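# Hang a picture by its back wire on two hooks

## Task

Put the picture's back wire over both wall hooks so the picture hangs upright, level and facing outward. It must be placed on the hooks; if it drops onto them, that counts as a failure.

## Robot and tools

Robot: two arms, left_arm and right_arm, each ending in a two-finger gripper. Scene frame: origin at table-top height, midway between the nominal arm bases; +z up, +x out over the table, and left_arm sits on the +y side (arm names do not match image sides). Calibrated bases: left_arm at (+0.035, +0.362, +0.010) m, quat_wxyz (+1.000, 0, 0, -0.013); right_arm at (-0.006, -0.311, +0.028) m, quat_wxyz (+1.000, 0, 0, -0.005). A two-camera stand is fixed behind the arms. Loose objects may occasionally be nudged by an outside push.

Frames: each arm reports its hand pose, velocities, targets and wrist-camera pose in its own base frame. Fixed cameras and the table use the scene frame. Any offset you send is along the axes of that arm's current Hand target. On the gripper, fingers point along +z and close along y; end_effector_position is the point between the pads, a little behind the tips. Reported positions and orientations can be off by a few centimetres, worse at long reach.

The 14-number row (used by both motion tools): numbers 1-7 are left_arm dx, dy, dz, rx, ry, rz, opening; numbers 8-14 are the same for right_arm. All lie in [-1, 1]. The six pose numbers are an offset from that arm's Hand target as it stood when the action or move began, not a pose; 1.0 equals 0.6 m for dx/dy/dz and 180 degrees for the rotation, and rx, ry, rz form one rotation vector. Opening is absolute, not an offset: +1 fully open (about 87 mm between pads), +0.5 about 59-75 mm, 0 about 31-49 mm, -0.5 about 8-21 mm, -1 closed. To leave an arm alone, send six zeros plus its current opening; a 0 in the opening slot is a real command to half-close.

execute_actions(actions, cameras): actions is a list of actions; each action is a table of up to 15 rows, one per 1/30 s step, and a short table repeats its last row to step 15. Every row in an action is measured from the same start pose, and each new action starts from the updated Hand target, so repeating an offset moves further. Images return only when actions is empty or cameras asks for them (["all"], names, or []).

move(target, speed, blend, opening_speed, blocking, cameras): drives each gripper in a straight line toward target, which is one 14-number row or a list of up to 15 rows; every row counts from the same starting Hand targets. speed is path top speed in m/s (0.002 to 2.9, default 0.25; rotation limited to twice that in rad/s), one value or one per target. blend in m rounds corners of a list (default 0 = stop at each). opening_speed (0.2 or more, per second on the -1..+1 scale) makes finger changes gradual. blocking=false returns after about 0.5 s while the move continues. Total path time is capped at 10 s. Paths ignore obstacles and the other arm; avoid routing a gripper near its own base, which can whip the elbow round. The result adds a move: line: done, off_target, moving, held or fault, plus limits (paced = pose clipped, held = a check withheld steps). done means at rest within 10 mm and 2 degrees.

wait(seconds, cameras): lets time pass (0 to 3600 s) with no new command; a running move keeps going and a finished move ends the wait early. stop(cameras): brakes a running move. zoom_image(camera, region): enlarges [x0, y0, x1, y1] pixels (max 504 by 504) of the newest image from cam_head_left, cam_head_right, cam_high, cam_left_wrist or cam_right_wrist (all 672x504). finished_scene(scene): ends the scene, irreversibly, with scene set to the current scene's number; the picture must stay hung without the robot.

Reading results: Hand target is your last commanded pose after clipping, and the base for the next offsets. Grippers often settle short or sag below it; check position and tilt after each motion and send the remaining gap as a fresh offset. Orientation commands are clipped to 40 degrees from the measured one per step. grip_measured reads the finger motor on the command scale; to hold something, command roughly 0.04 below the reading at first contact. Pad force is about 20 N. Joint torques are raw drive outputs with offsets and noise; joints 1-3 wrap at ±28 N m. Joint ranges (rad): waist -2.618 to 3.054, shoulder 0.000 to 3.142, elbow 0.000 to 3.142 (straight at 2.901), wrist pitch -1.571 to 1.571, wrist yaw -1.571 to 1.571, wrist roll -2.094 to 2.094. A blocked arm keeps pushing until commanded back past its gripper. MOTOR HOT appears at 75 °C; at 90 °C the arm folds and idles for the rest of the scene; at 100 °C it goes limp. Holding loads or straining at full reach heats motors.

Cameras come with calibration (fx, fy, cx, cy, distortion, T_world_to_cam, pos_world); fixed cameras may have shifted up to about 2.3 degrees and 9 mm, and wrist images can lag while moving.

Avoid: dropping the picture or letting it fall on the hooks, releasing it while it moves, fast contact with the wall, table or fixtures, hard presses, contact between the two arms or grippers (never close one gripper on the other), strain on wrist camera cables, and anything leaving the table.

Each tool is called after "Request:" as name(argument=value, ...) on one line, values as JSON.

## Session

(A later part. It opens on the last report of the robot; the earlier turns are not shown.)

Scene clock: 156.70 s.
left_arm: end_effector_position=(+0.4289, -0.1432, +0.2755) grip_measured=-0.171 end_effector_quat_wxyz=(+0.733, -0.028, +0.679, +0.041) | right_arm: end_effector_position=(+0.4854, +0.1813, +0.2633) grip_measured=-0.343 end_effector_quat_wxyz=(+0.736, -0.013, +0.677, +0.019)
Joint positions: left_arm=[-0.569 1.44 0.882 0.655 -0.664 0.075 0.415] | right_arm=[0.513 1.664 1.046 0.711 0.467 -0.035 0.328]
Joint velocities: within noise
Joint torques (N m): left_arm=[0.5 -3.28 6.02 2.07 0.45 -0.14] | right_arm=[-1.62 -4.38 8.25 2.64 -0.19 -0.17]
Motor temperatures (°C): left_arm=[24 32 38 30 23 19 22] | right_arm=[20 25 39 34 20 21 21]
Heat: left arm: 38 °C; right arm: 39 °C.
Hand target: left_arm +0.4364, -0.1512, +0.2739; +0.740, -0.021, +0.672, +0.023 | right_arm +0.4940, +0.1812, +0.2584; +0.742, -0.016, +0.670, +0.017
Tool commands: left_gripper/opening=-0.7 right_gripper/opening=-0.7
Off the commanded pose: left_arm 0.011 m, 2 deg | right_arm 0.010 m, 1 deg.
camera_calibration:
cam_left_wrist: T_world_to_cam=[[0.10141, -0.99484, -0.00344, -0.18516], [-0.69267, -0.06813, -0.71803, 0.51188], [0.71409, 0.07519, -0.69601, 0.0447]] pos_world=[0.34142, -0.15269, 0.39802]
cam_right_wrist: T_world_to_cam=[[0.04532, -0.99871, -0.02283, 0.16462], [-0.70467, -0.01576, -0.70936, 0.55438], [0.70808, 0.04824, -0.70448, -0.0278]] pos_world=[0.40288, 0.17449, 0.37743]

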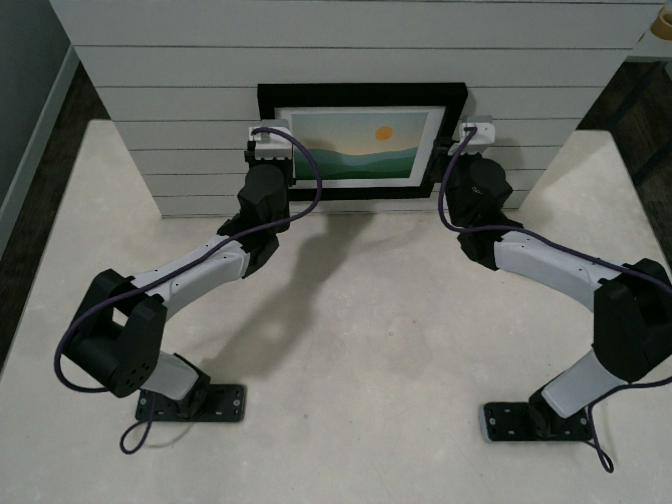

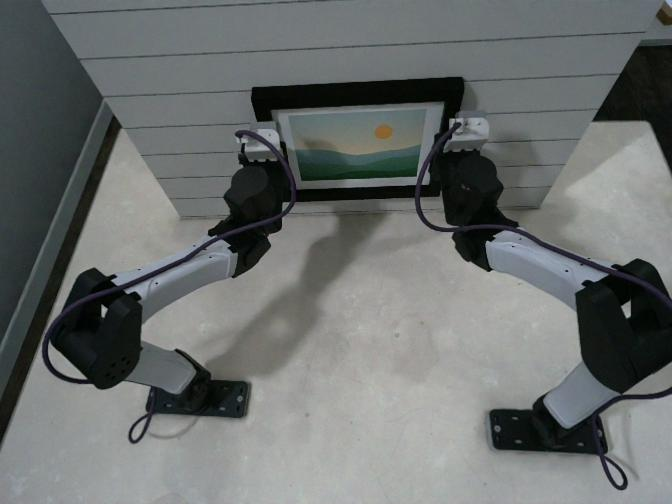

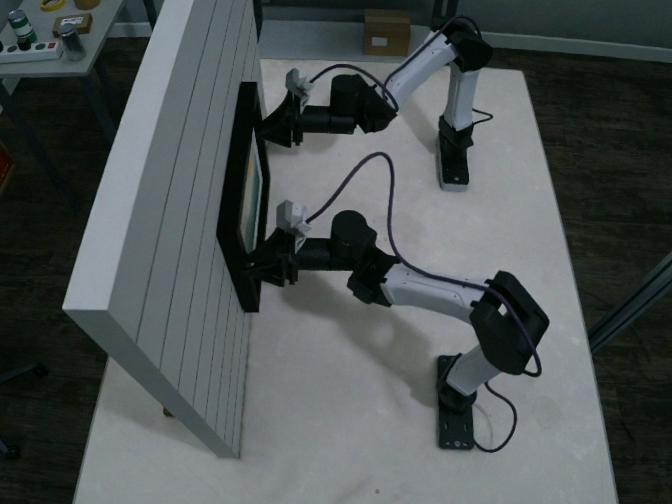

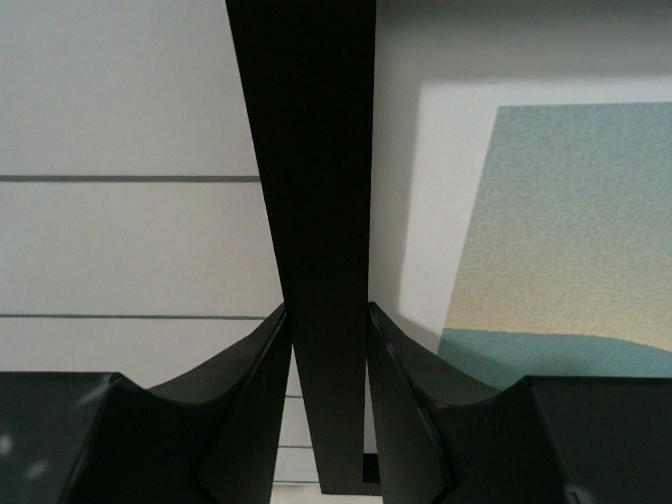

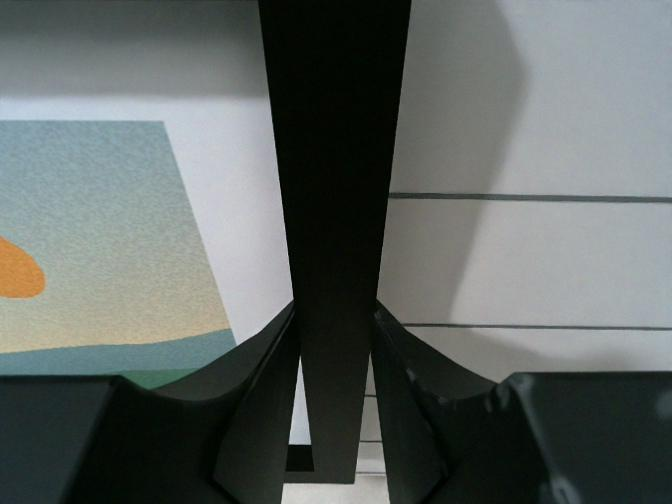

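Request:
move(target=[[0,0.007,-0.006,0,0,0,-0.7,0,0.002,-0.006,0,0,0,-0.7],[0,0.007,-0.006,0,0,0,0.1,0,0.002,-0.006,0,0,0,0.1]], opening_speed=0.3, speed=0.05, cameras=["cam_head_left","cam_head_right","cam_left_wrist","cam_right_wrist"])

Request:
zoom_image(camera="cam_head_left", region=[240, 50, 490, 230])

Request:
zoom_image(camera="cam_head_right", region=[240, 50, 490, 230])

Scene clock: 168.70 s.
left_arm: end_effector_position=(+0.4295, -0.1451, +0.2758) grip_measured=+0.100 end_effector_quat_wxyz=(+0.737, -0.022, +0.675, +0.033) | right_arm: end_effector_position=(+0.4852, +0.1702, +0.2627) grip_measured=+0.099 end_effector_quat_wxyz=(+0.740, +0.003, +0.672, -0.008)
Joint positions: left_arm=[-0.564 1.44 0.869 0.681 -0.638 0.078 0.55] | right_arm=[0.514 1.668 1.033 0.746 0.526 -0.062 0.55]
Joint torques (N m): left_arm=[0.51 -4.78 5.52 1.82 0.28 -0.17] | right_arm=[-0.87 -5.6 8.16 2.23 -0.72 0.06]
Heat: left arm: 38 °C; right arm: 38 °C.
Hand target: left_arm +0.4326, -0.1472, +0.2736; +0.740, -0.021, +0.672, +0.024 | right_arm +0.4904, +0.1822, +0.2580; +0.742, -0.016, +0.670, +0.017
Off the commanded pose: left_arm 0.004 m, 1 deg | right_arm 0.014 m, 4 deg.
move: off_target (right_arm)
cam_left_wrist: T_world_to_cam=[[0.08126, -0.99669, -0.00019, -0.17962], [-0.68478, -0.05569, -0.72662, 0.51307], [0.7242, 0.05917, -0.68705, 0.03555]] pos_world=[0.3402, -0.15255, 0.3972]
cam_right_wrist: T_world_to_cam=[[-0.01451, -0.99984, -0.01009, 0.17936], [-0.69527, 0.01734, -0.71853, 0.54587], [0.7186, -0.00341, -0.69542, -0.02628]] pos_world=[0.40102, 0.16977, 0.37577]

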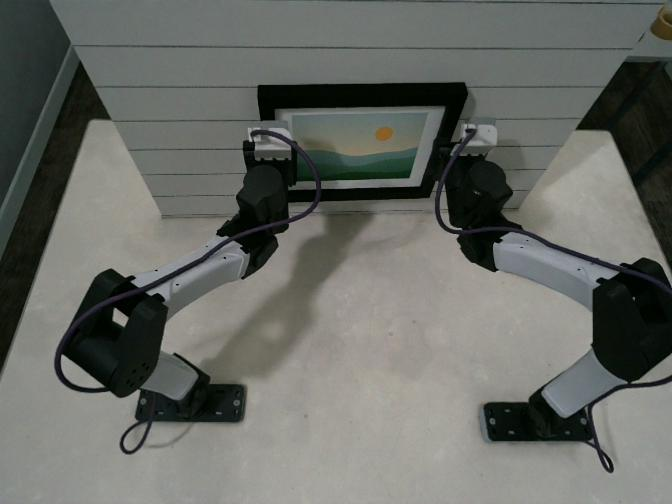

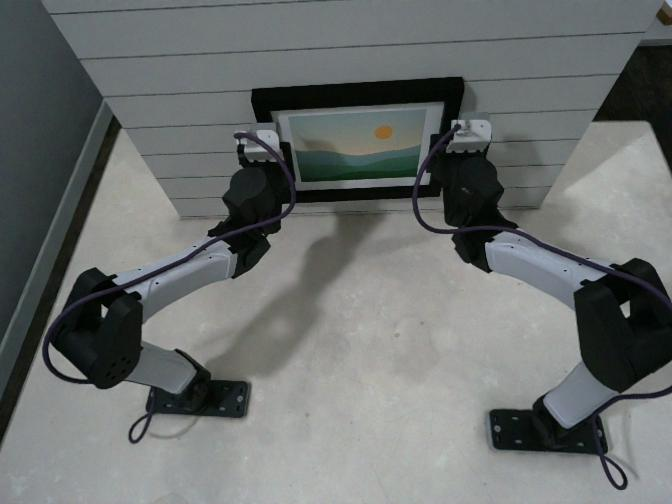

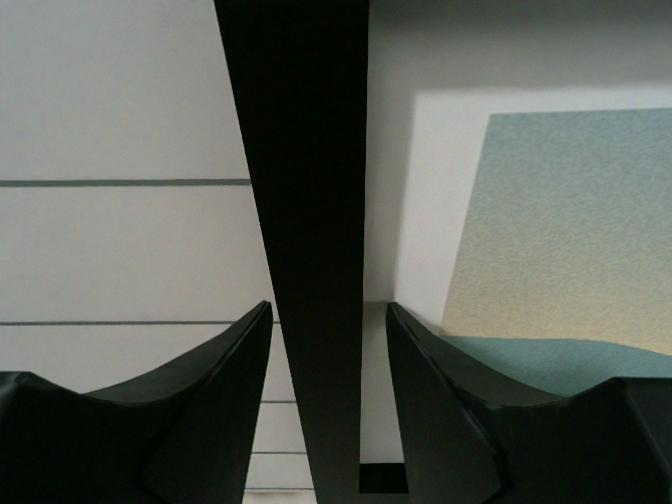

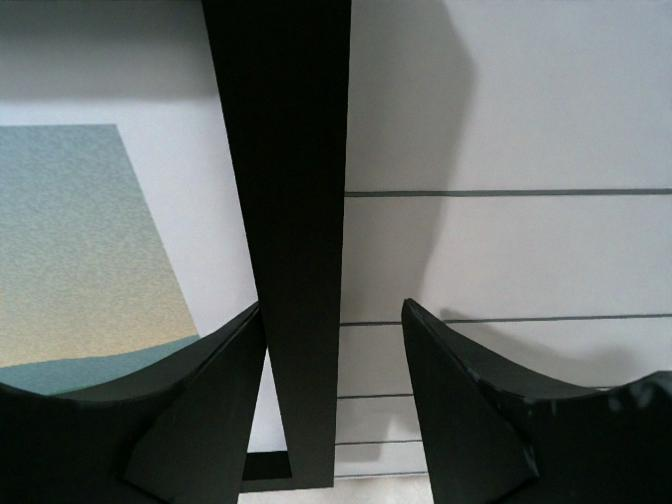

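Scaled by 2.016 from the camera's image (finer frame: 960x720).

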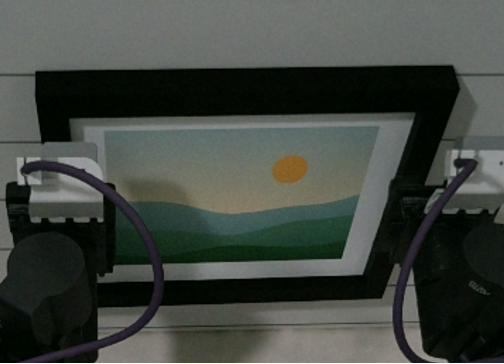

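Scaled by 2.016 from the camera's image (finer frame: 960x720).

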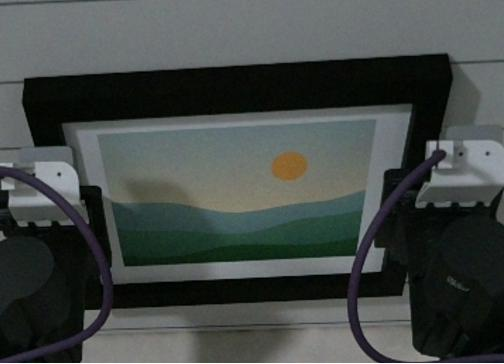

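Request:
zoom_image(camera="cam_head_left", region=[220, 60, 280, 110])

Request:
zoom_image(camera="cam_head_left", region=[450, 60, 510, 110])

Request:
zoom_image(camera="cam_head_right", region=[220, 60, 280, 110])

Request:
zoom_image(camera="cam_head_right", region=[450, 60, 510, 110])

Scaled by 8.400 from the camera's image (finer frame: 960x720).

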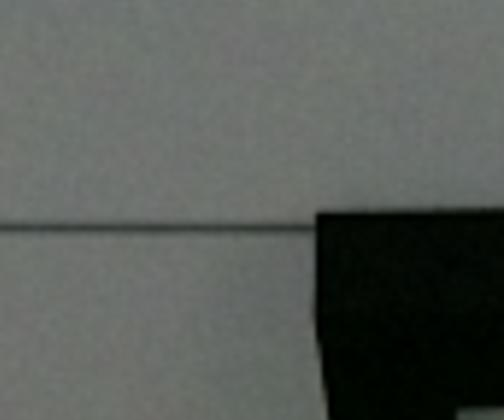

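Scaled by 8.400 from the camera's image (finer frame: 960x720).

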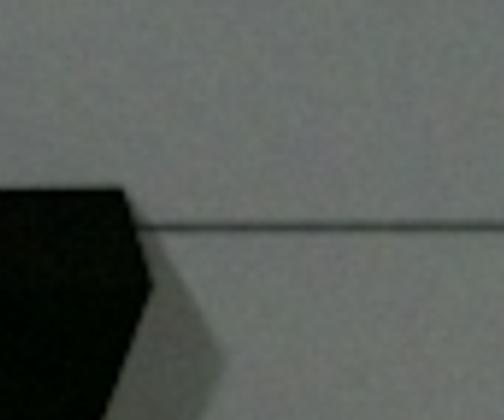

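Scaled by 8.400 from the camera's image (finer frame: 960x720).

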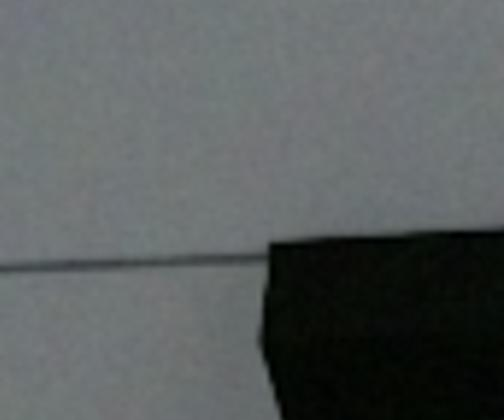

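Scaled by 8.400 from the camera's image (finer frame: 960x720).

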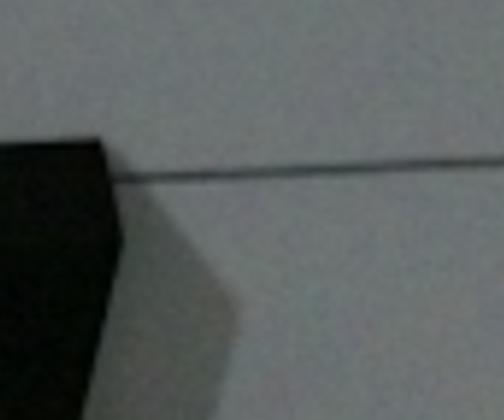

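Request:
move(target=[[0,0,0,0,0,0,-0.8,0,0,0,0,0,0,-0.8],[-0.149,0,0.021,0,0,0,-0.8,-0.133,0,0.0195,0,0,0,-0.8],[-0.149,-0.028,0.021,0,0,0,-0.8,-0.133,-0.028,0.0195,0,0,0,-0.8]], opening_speed=0.8, speed=[0.08,0.08,0.05])

Scene clock: 202.43 s.
left_arm: end_effector_position=(+0.4278, -0.1480, +0.3072) grip_measured=-0.166 end_effector_quat_wxyz=(+0.688, -0.004, +0.723, +0.062) | right_arm: end_effector_position=(+0.4856, +0.1784, +0.2713) grip_measured=-0.321 end_effector_quat_wxyz=(+0.688, -0.024, +0.725, +0.019)
Joint positions: left_arm=[-0.582 1.419 1.126 0.235 -0.678 0.048 0.417] | right_arm=[0.493 1.624 1.18 0.387 0.432 0.018 0.34]
Joint torques (N m): left_arm=[-1.2 -6.23 11.47 2.69 0.21 0.15] | right_arm=[-3.04 -11.75 14.61 2.79 -0.09 -0.66]
Heat: left arm: 37 °C; right arm: 39 °C.
Hand target: left_arm +0.4376, -0.1636, +0.3638; +0.740, -0.021, +0.672, +0.024 | right_arm +0.4946, +0.1656, +0.3387; +0.742, -0.016, +0.670, +0.017
Off the commanded pose: left_arm 0.059 m, 10 deg | right_arm 0.069 m, 9 deg.
move: off_target (left_arm, right_arm)

Request:
move(target=[[0.0166,-0.02,0,0,0,0,-0.8,-0.0365,-0.02,0.003,0,0,0,-0.8],[0.145,0.008,-0.012,0,0,0,-0.8,0.1372,0.006,-0.013,0,0,0,-0.8]], speed=[0.06,0.08], cameras=["cam_head_left","cam_head_right"])

Request:
zoom_image(camera="cam_head_left", region=[220, 60, 280, 110])

Request:
zoom_image(camera="cam_head_left", region=[450, 60, 510, 110])

Request:
zoom_image(camera="cam_head_right", region=[220, 60, 280, 110])

Request:
zoom_image(camera="cam_head_right", region=[450, 60, 510, 110])

Scene clock: 212.90 s.
left_arm: end_effector_position=(+0.4333, -0.1594, +0.2827) grip_measured=-0.178 end_effector_quat_wxyz=(+0.739, -0.020, +0.673, +0.024) | right_arm: end_effector_position=(+0.4867, +0.1648, +0.2601) grip_measured=-0.332 end_effector_quat_wxyz=(+0.733, -0.014, +0.680, +0.014)
Joint positions: left_arm=[-0.59 1.469 0.918 0.67 -0.649 0.074 0.411] | right_arm=[0.473 1.643 1.018 0.708 0.431 -0.037 0.334]
Joint torques (N m): left_arm=[0.81 -4.21 5.44 1.88 0.18 -0.11] | right_arm=[-0.7 -3.6 8.44 2.81 -0.14 -0.11]
Heat: left arm: 38 °C; right arm: 40 °C.
Hand target: left_arm +0.4385, -0.1589, +0.2765; +0.740, -0.021, +0.672, +0.024 | right_arm +0.4951, +0.1692, +0.2559; +0.742, -0.016, +0.670, +0.017
Off the commanded pose: left_arm 0.008 m, 0 deg | right_arm 0.010 m, 2 deg.
move: done

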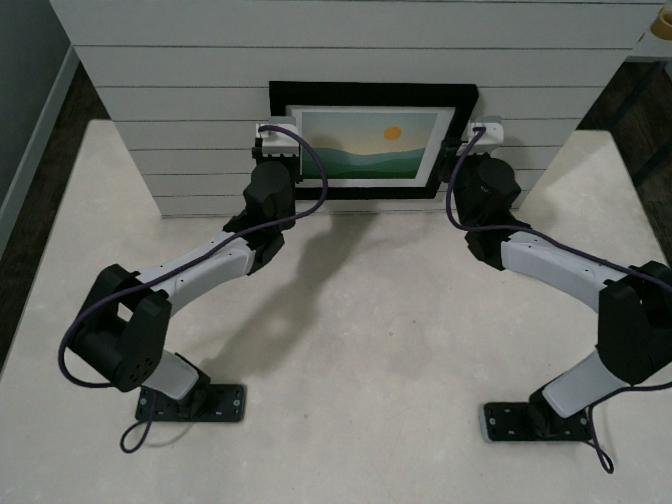

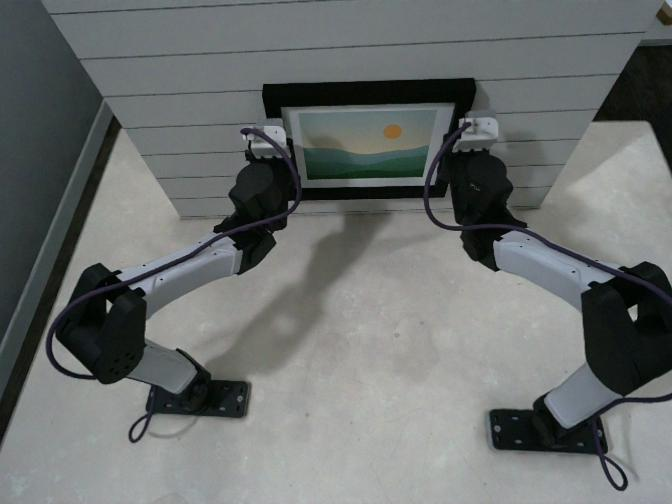

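Scaled by 8.400 from the camera's image (finer frame: 960x720).

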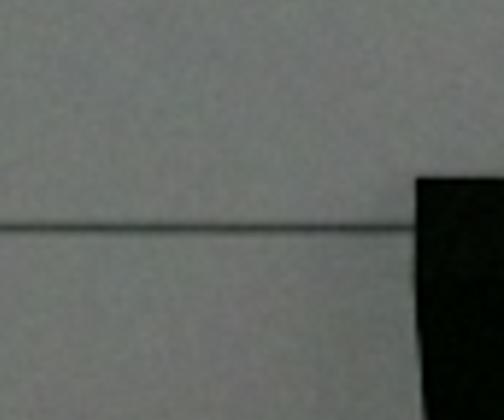

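Scaled by 8.400 from the camera's image (finer frame: 960x720).

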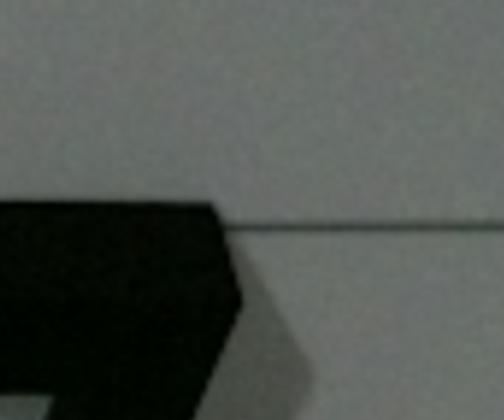

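Scaled by 8.400 from the camera's image (finer frame: 960x720).

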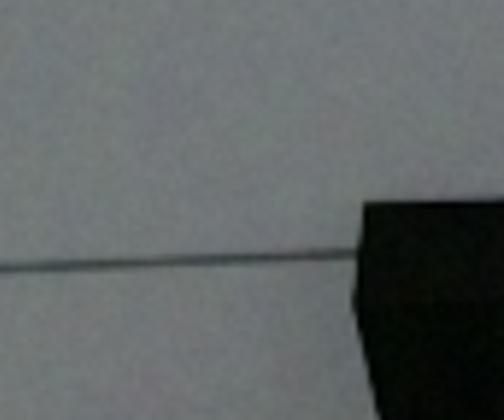

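Scaled by 8.400 from the camera's image (finer frame: 960x720).

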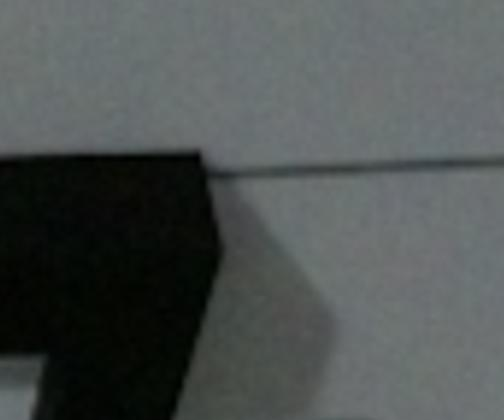

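Request:
move(target=[[-0.129,0,0.0125,0,0,0,-0.8,-0.149,0,0.0145,0,0,0,-0.8],[-0.129,0.022,0.0125,0,0,0,-0.8,-0.149,0.018,0.0145,0,0,0,-0.8],[0.005,0.013,0,0,0,0,-0.8,-0.0043,0.011,0,0,0,0,-0.8]], speed=[0.08,0.05,0.08], cameras=["cam_head_left","cam_head_right"])

Request:
zoom_image(camera="cam_head_left", region=[220, 60, 280, 110])

Request:
zoom_image(camera="cam_head_left", region=[450, 60, 510, 110])

Request:
zoom_image(camera="cam_head_right", region=[220, 60, 280, 110])

Request:
zoom_image(camera="cam_head_right", region=[450, 60, 510, 110])

Scene clock: 228.80 s.
left_arm: end_effector_position=(+0.4330, -0.1500, +0.2800) grip_measured=-0.177 end_effector_quat_wxyz=(+0.739, -0.020, +0.673, +0.022) | right_arm: end_effector_position=(+0.4864, +0.1738, +0.2610) grip_measured=-0.335 end_effector_quat_wxyz=(+0.732, -0.017, +0.681, +0.013)
Joint positions: left_arm=[-0.563 1.45 0.892 0.672 -0.621 0.067 0.411] | right_arm=[0.495 1.655 1.039 0.695 0.45 -0.042 0.333]
Joint torques (N m): left_arm=[0.39 -3.54 5.59 1.96 0.11 -0.07] | right_arm=[-1.21 -4.19 8.16 2.83 -0.19 -0.1]
Heat: left arm: 38 °C; right arm: 40 °C.
Hand target: left_arm +0.4382, -0.1510, +0.2735; +0.740, -0.021, +0.672, +0.024 | right_arm +0.4945, +0.1758, +0.2585; +0.742, -0.016, +0.670, +0.017
Off the commanded pose: left_arm 0.008 m, 0 deg | right_arm 0.009 m, 2 deg.
move: done

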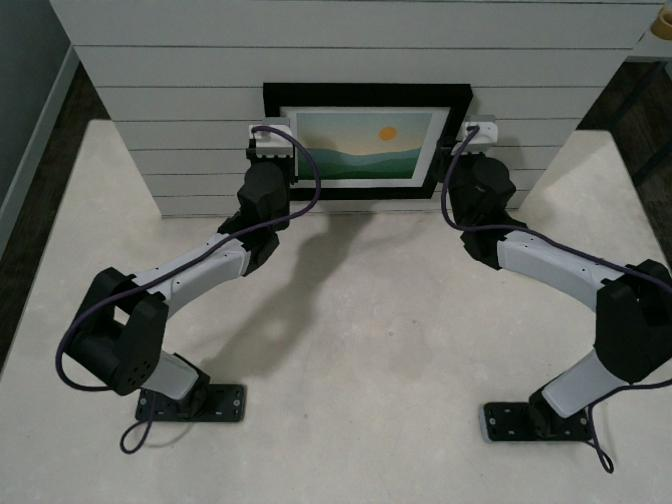

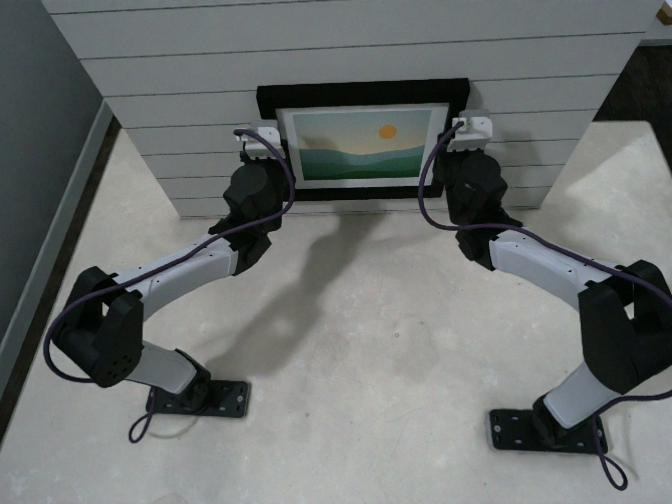

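Scaled by 8.400 from the camera's image (finer frame: 960x720).

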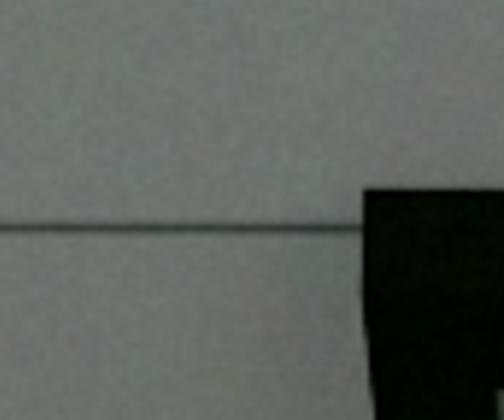

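Scaled by 8.400 from the camera's image (finer frame: 960x720).

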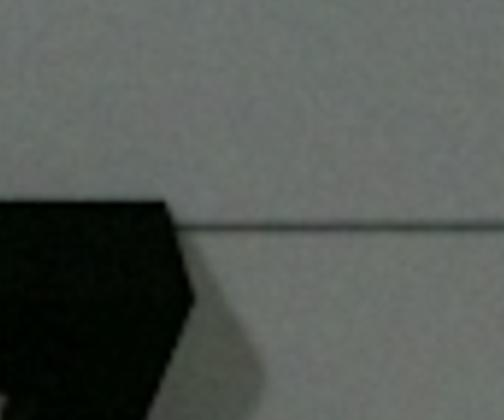

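Scaled by 8.400 from the camera's image (finer frame: 960x720).

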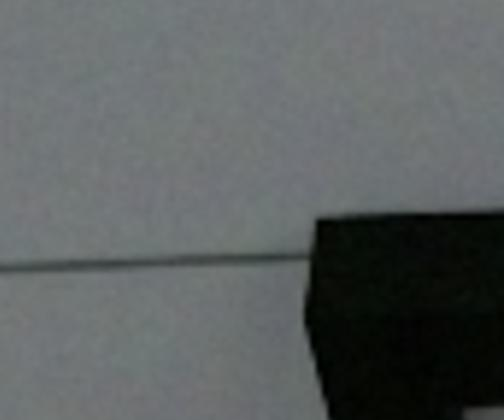

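Scaled by 8.400 from the camera's image (finer frame: 960x720).

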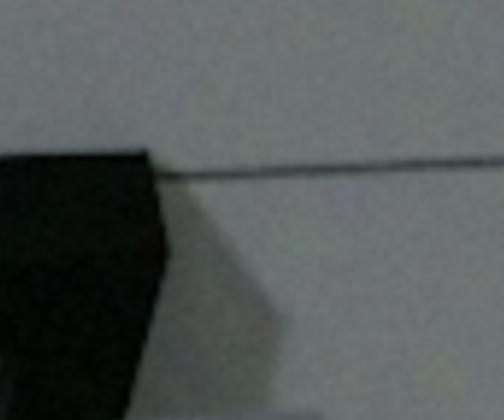

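Request:
move(target=[[0,0,-0.006,0,0,0,-0.8,0,0,-0.006,0,0,0,-0.8],[0,0,-0.006,0,0,0,0.1,0,0,-0.006,0,0,0,0.2]], opening_speed=0.4, speed=0.05, cameras=["cam_head_left","cam_head_right","cam_left_wrist","cam_right_wrist"])

Request:
zoom_image(camera="cam_head_left", region=[220, 60, 280, 110])

Request:
zoom_image(camera="cam_head_left", region=[450, 60, 510, 110])

Request:
zoom_image(camera="cam_head_right", region=[220, 60, 280, 110])

Request:
zoom_image(camera="cam_head_right", region=[450, 60, 510, 110])

Scene clock: 240.53 s.
left_arm: end_effector_position=(+0.4323, -0.1495, +0.2789) grip_measured=+0.100 end_effector_quat_wxyz=(+0.740, -0.022, +0.672, +0.022) | right_arm: end_effector_position=(+0.4851, +0.1604, +0.2605) grip_measured=+0.199 end_effector_quat_wxyz=(+0.737, +0.004, +0.676, -0.014)
Joint positions: left_arm=[-0.564 1.45 0.882 0.687 -0.622 0.067 0.55] | right_arm=[0.495 1.655 1.018 0.737 0.518 -0.064 0.599]
Joint torques (N m): left_arm=[-0.14 -4.36 5.45 1.82 0.07 -0.06] | right_arm=[-0.62 -5.27 8.47 2.35 -0.79 0.1]
Heat: left arm: 37 °C; right arm: 40 °C.
Hand target: left_arm +0.4347, -0.1512, +0.2733; +0.740, -0.021, +0.672, +0.024 | right_arm +0.4910, +0.1757, +0.2582; +0.742, -0.016, +0.670, +0.017
Off the commanded pose: left_arm 0.006 m, 0 deg | right_arm 0.017 m, 4 deg.
move: off_target (right_arm)
cam_left_wrist: T_world_to_cam=[[0.06549, -0.99776, 0.01394, -0.18149], [-0.6792, -0.0548, -0.73191, 0.51622], [0.73103, 0.03847, -0.68127, 0.0282]] pos_world=[0.34189, -0.15388, 0.39956]
cam_right_wrist: T_world_to_cam=[[-0.02582, -0.99966, -0.00229, 0.173], [-0.70127, 0.01975, -0.71262, 0.54533], [0.71242, -0.01679, -0.70155, -0.02091]] pos_world=[0.40179, 0.16182, 0.37434]

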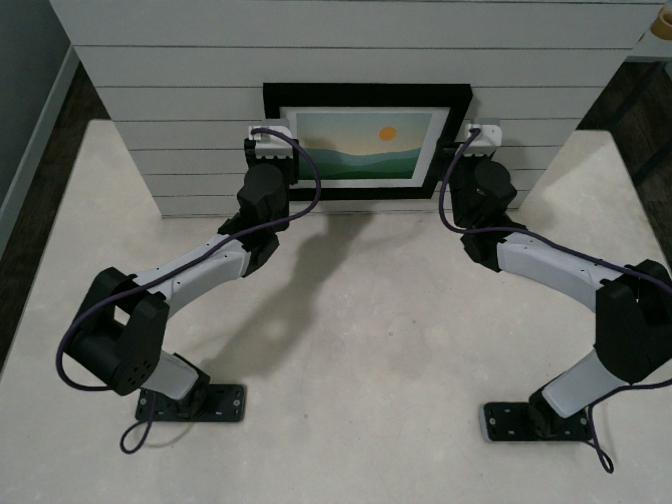

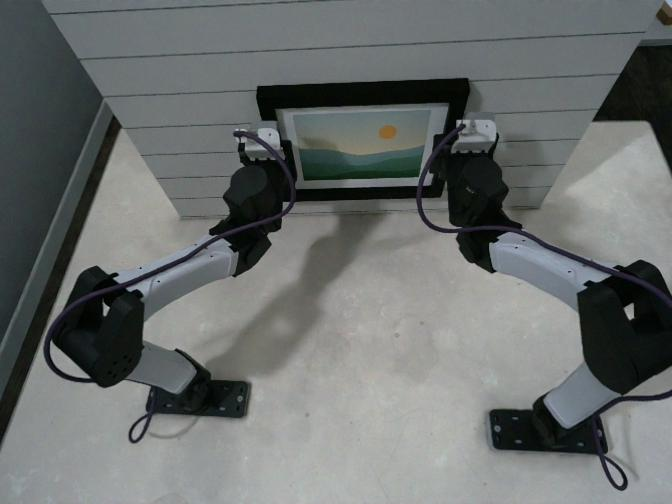

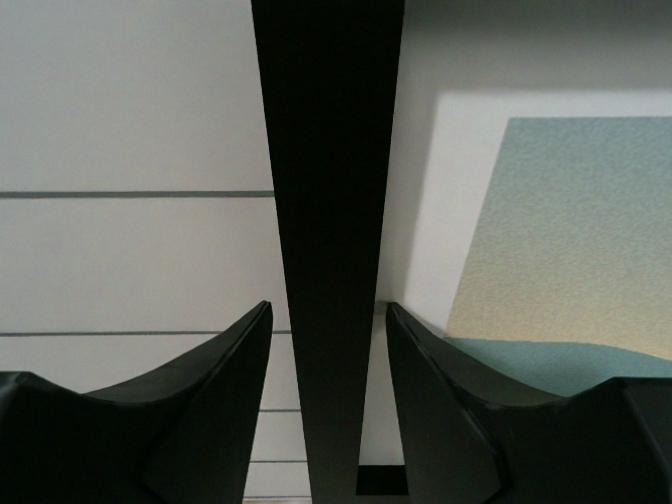

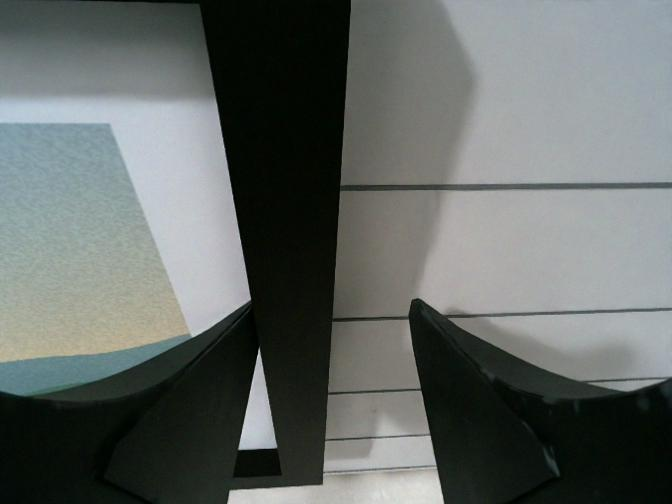

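Scaled by 8.400 from the camera's image (finer frame: 960x720).

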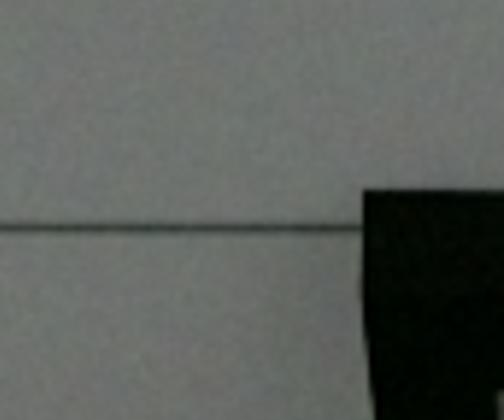

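Scaled by 8.400 from the camera's image (finer frame: 960x720).

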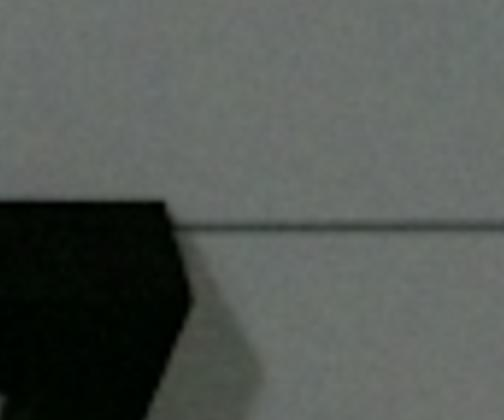

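Scaled by 8.400 from the camera's image (finer frame: 960x720).

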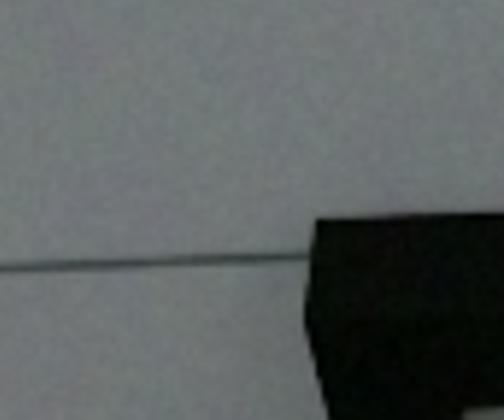

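Scaled by 8.400 from the camera's image (finer frame: 960x720).

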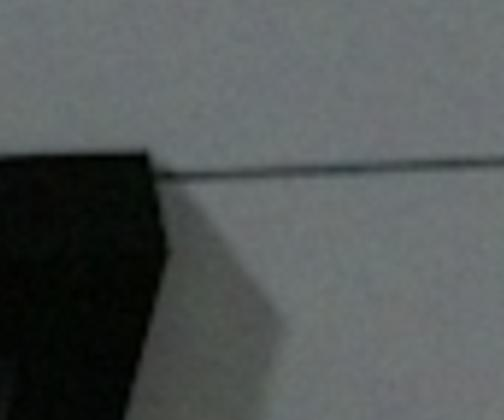

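Request:
move(target=[[0,0,0,0,0,0,0.2,0,0.017,0,0,0,0,0.2],[0,0,-0.03,0,0,0,0.2,0,0.017,-0.03,0,0,0,0.2],[0,0,-0.16,0,0,0,0.2,0,0.01,-0.16,0,0,0,0.2]], speed=[0.04,0.05,0.15], blend=[0,0.005,0], cameras=["cam_head_left","cam_head_right","cam_high"])

Request:
zoom_image(camera="cam_head_left", region=[240, 50, 490, 230])

Request:
zoom_image(camera="cam_head_right", region=[240, 50, 490, 230])

Scene clock: 253.10 s.
left_arm: end_effector_position=(+0.3430, -0.1603, +0.2555) grip_measured=+0.200 end_effector_quat_wxyz=(+0.732, -0.010, +0.681, +0.029) | right_arm: end_effector_position=(+0.4002, +0.1794, +0.2347) grip_measured=+0.200 end_effector_quat_wxyz=(+0.729, -0.025, +0.684, +0.011)
Joint positions: left_arm=[-0.802 1.209 0.628 0.692 -0.854 0.108 0.6] | right_arm=[0.656 1.429 0.715 0.79 0.603 -0.064 0.6]
Joint torques (N m): left_arm=[-0.46 -5.64 5.27 1.71 0 -0.04] | right_arm=[0.01 -8.21 6.56 2.3 0.03 -0.11]
Heat: left arm: 38 °C; right arm: 39 °C.
Hand target: left_arm +0.3393, -0.1574, +0.2640; +0.740, -0.021, +0.672, +0.024 | right_arm +0.3953, +0.1771, +0.2484; +0.742, -0.016, +0.670, +0.017
Off the commanded pose: left_arm 0.010 m, 2 deg | right_arm 0.015 m, 3 deg.
move: off_target (right_arm)

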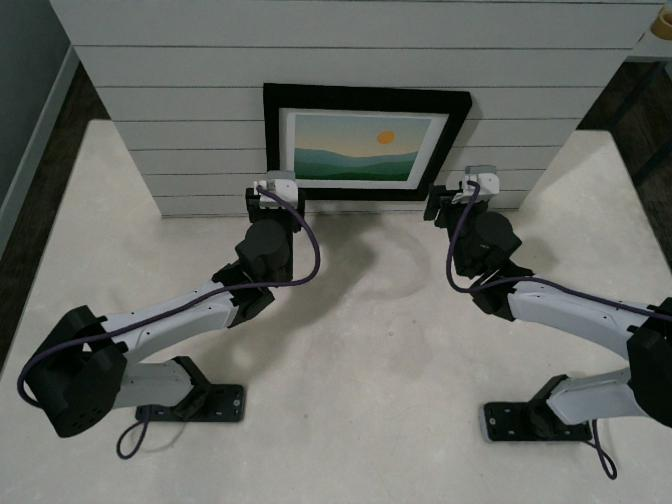

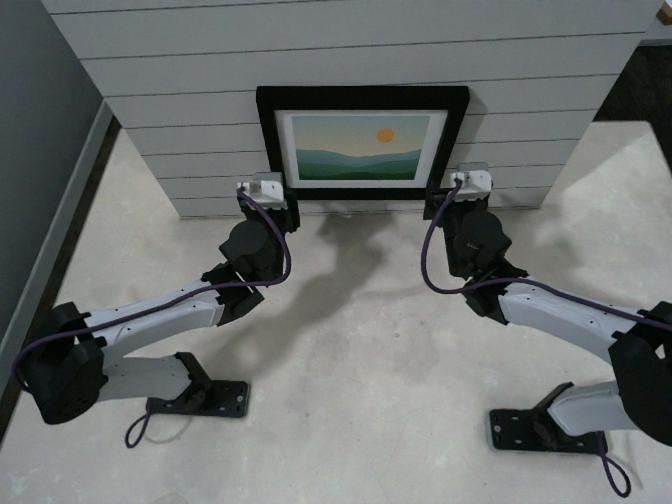

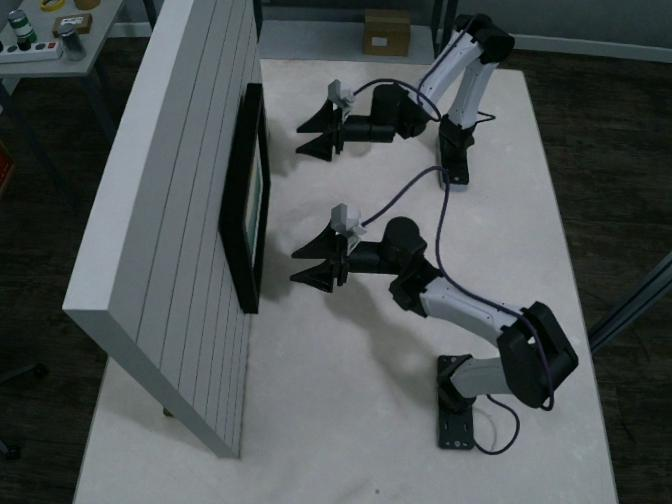

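Scaled by 2.016 from the camera's image (finer frame: 960x720).

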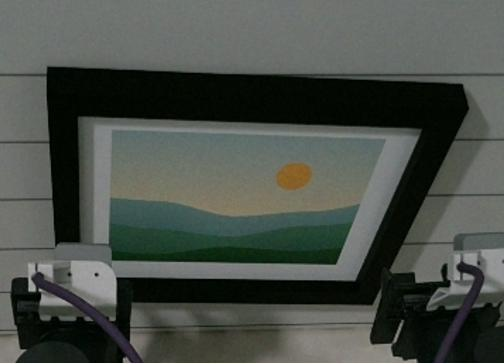

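Scaled by 2.016 from the camera's image (finer frame: 960x720).

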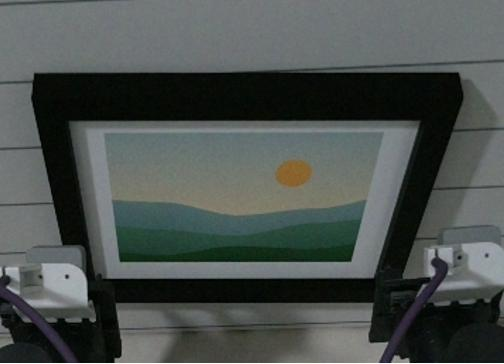

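Request:
move(target=[0,0,0.09,0,0,0,0.2,0,0.0,0.09,0,0,0,0.2], speed=0.15, cameras=["cam_left_wrist","cam_right_wrist"])

Request:
zoom_image(camera="cam_left_wrist", region=[200, 0, 503, 503])

Scene clock: 268.47 s.
left_arm: end_effector_position=(+0.3864, -0.1484, +0.2567) grip_measured=+0.200 end_effector_quat_wxyz=(+0.729, -0.012, +0.683, +0.041) | right_arm: end_effector_position=(+0.4405, +0.1750, +0.2368) grip_measured=+0.200 end_effector_quat_wxyz=(+0.729, -0.024, +0.684, +0.006)
Joint positions: left_arm=[-0.663 1.325 0.721 0.695 -0.735 0.099 0.6] | right_arm=[0.57 1.549 0.831 0.792 0.524 -0.064 0.6]
Joint torques (N m): left_arm=[0.46 -3.55 8.14 1.77 0.25 -0.22] | right_arm=[-0.91 -5.41 12.18 2.13 -0.14 0.01]
Heat: left arm: 37 °C; right arm: 38 °C.
Hand target: left_arm +0.3930, -0.1538, +0.2691; +0.740, -0.021, +0.672, +0.024 | right_arm +0.4489, +0.1797, +0.2539; +0.742, -0.016, +0.670, +0.017
Off the commanded pose: left_arm 0.015 m, 3 deg | right_arm 0.020 m, 3 deg.
move: off_target (left_arm, right_arm)
cam_left_wrist: T_world_to_cam=[[0.0806, -0.99638, -0.02715, -0.17224], [-0.70202, -0.03741, -0.71117, 0.47494], [0.70758, 0.07638, -0.70249, 0.06673]] pos_world=[0.30009, -0.15895, 0.37997]
cam_right_wrist: T_world_to_cam=[[0.04254, -0.99904, 0.01082, 0.1531], [-0.71681, -0.03806, -0.69623, 0.50997], [0.69597, 0.02186, -0.71774, -0.00128]] pos_world=[0.35994, 0.17239, 0.35248]

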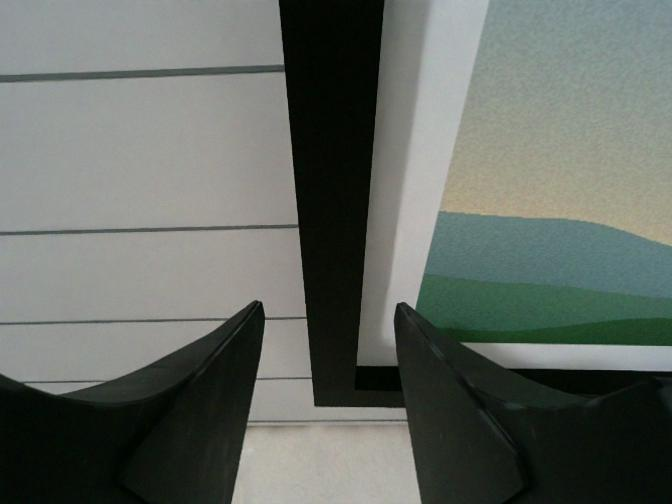

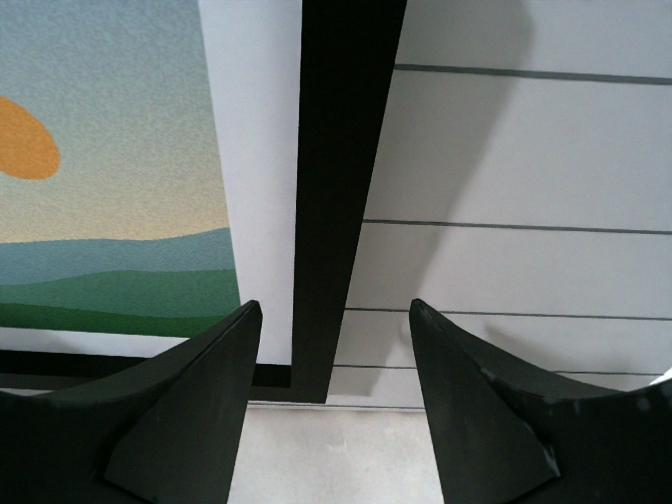

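Scaled by 1.002 from the camera's image (finer frame: 960x720).

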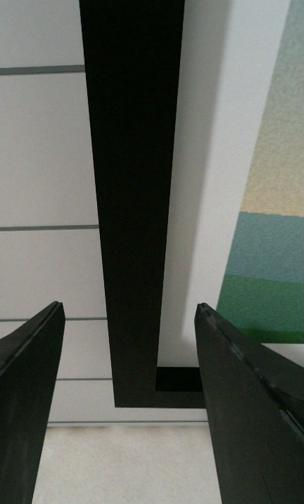

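Request:
move(target=[[0,-0.001,0.02,0,0,0,0.2,0,0.012,0.02,0,0,0,0.2],[0,-0.002,0.066,0,0,0,0.2,0,0.012,0.063,0,0,0,0.2]], speed=0.06, blend=[0.01,0], cameras=["cam_left_wrist","cam_right_wrist","cam_head_left"])

Scene clock: 274.83 s.
left_arm: end_effector_position=(+0.4255, -0.1472, +0.2619) grip_measured=+0.200 end_effector_quat_wxyz=(+0.730, -0.015, +0.682, +0.040) | right_arm: end_effector_position=(+0.4777, +0.1848, +0.2421) grip_measured=+0.200 end_effector_quat_wxyz=(+0.731, -0.025, +0.682, +0.006)
Joint positions: left_arm=[-0.578 1.447 0.839 0.695 -0.653 0.086 0.6] | right_arm=[0.536 1.677 0.985 0.771 0.489 -0.064 0.6]
Joint torques (N m): left_arm=[0.36 -4.59 8.17 1.77 0.26 -0.2] | right_arm=[-0.96 -6.6 12.31 2.06 -0.11 0.06]
Heat: left arm: 38 °C; right arm: 39 °C.
Hand target: left_arm +0.4323, -0.1526, +0.2731; +0.740, -0.021, +0.672, +0.024 | right_arm +0.4861, +0.1887, +0.2577; +0.742, -0.016, +0.670, +0.017
Off the commanded pose: left_arm 0.014 m, 3 deg | right_arm 0.018 m, 2 deg.
move: off_target (left_arm, right_arm); blend cut to 0.0076 m at target 1
cam_left_wrist: T_world_to_cam=[[0.08196, -0.99641, -0.02101, -0.17625], [-0.7, -0.04254, -0.71288, 0.50502], [0.70942, 0.07314, -0.70098, 0.041]] pos_world=[0.33887, -0.15713, 0.38505]
cam_right_wrist: T_world_to_cam=[[0.04312, -0.99901, 0.0111, 0.16084], [-0.71332, -0.03856, -0.69977, 0.54005], [0.69951, 0.02226, -0.71428, -0.02609]] pos_world=[0.39655, 0.18209, 0.35749]
Images, in order (width x height): cam_head_left 672x504, cam_left_wrist 672x504, cam_right_wrist 672x504.

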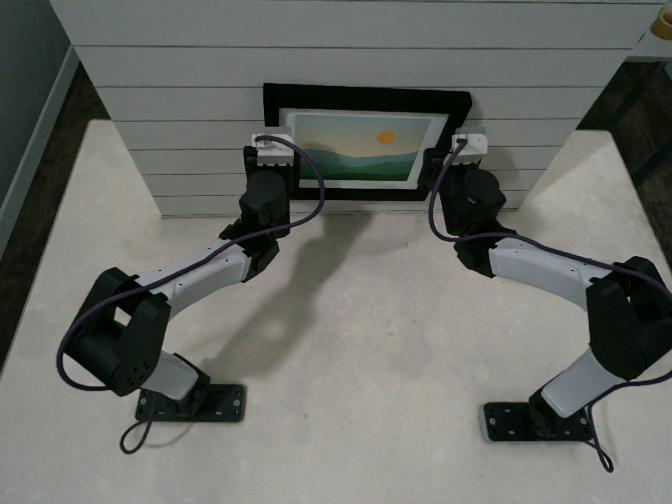

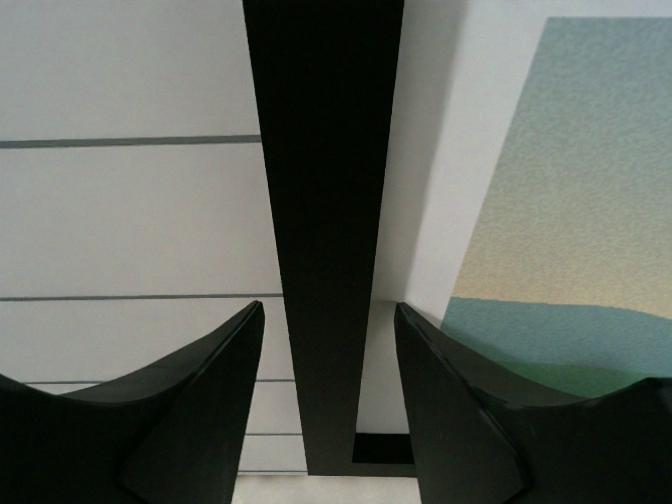

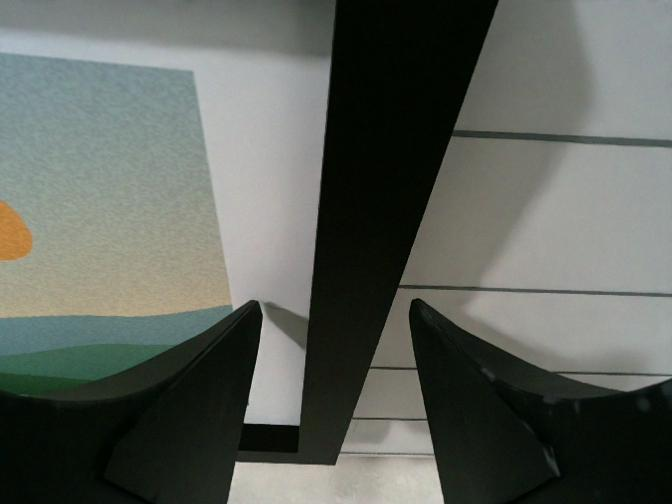

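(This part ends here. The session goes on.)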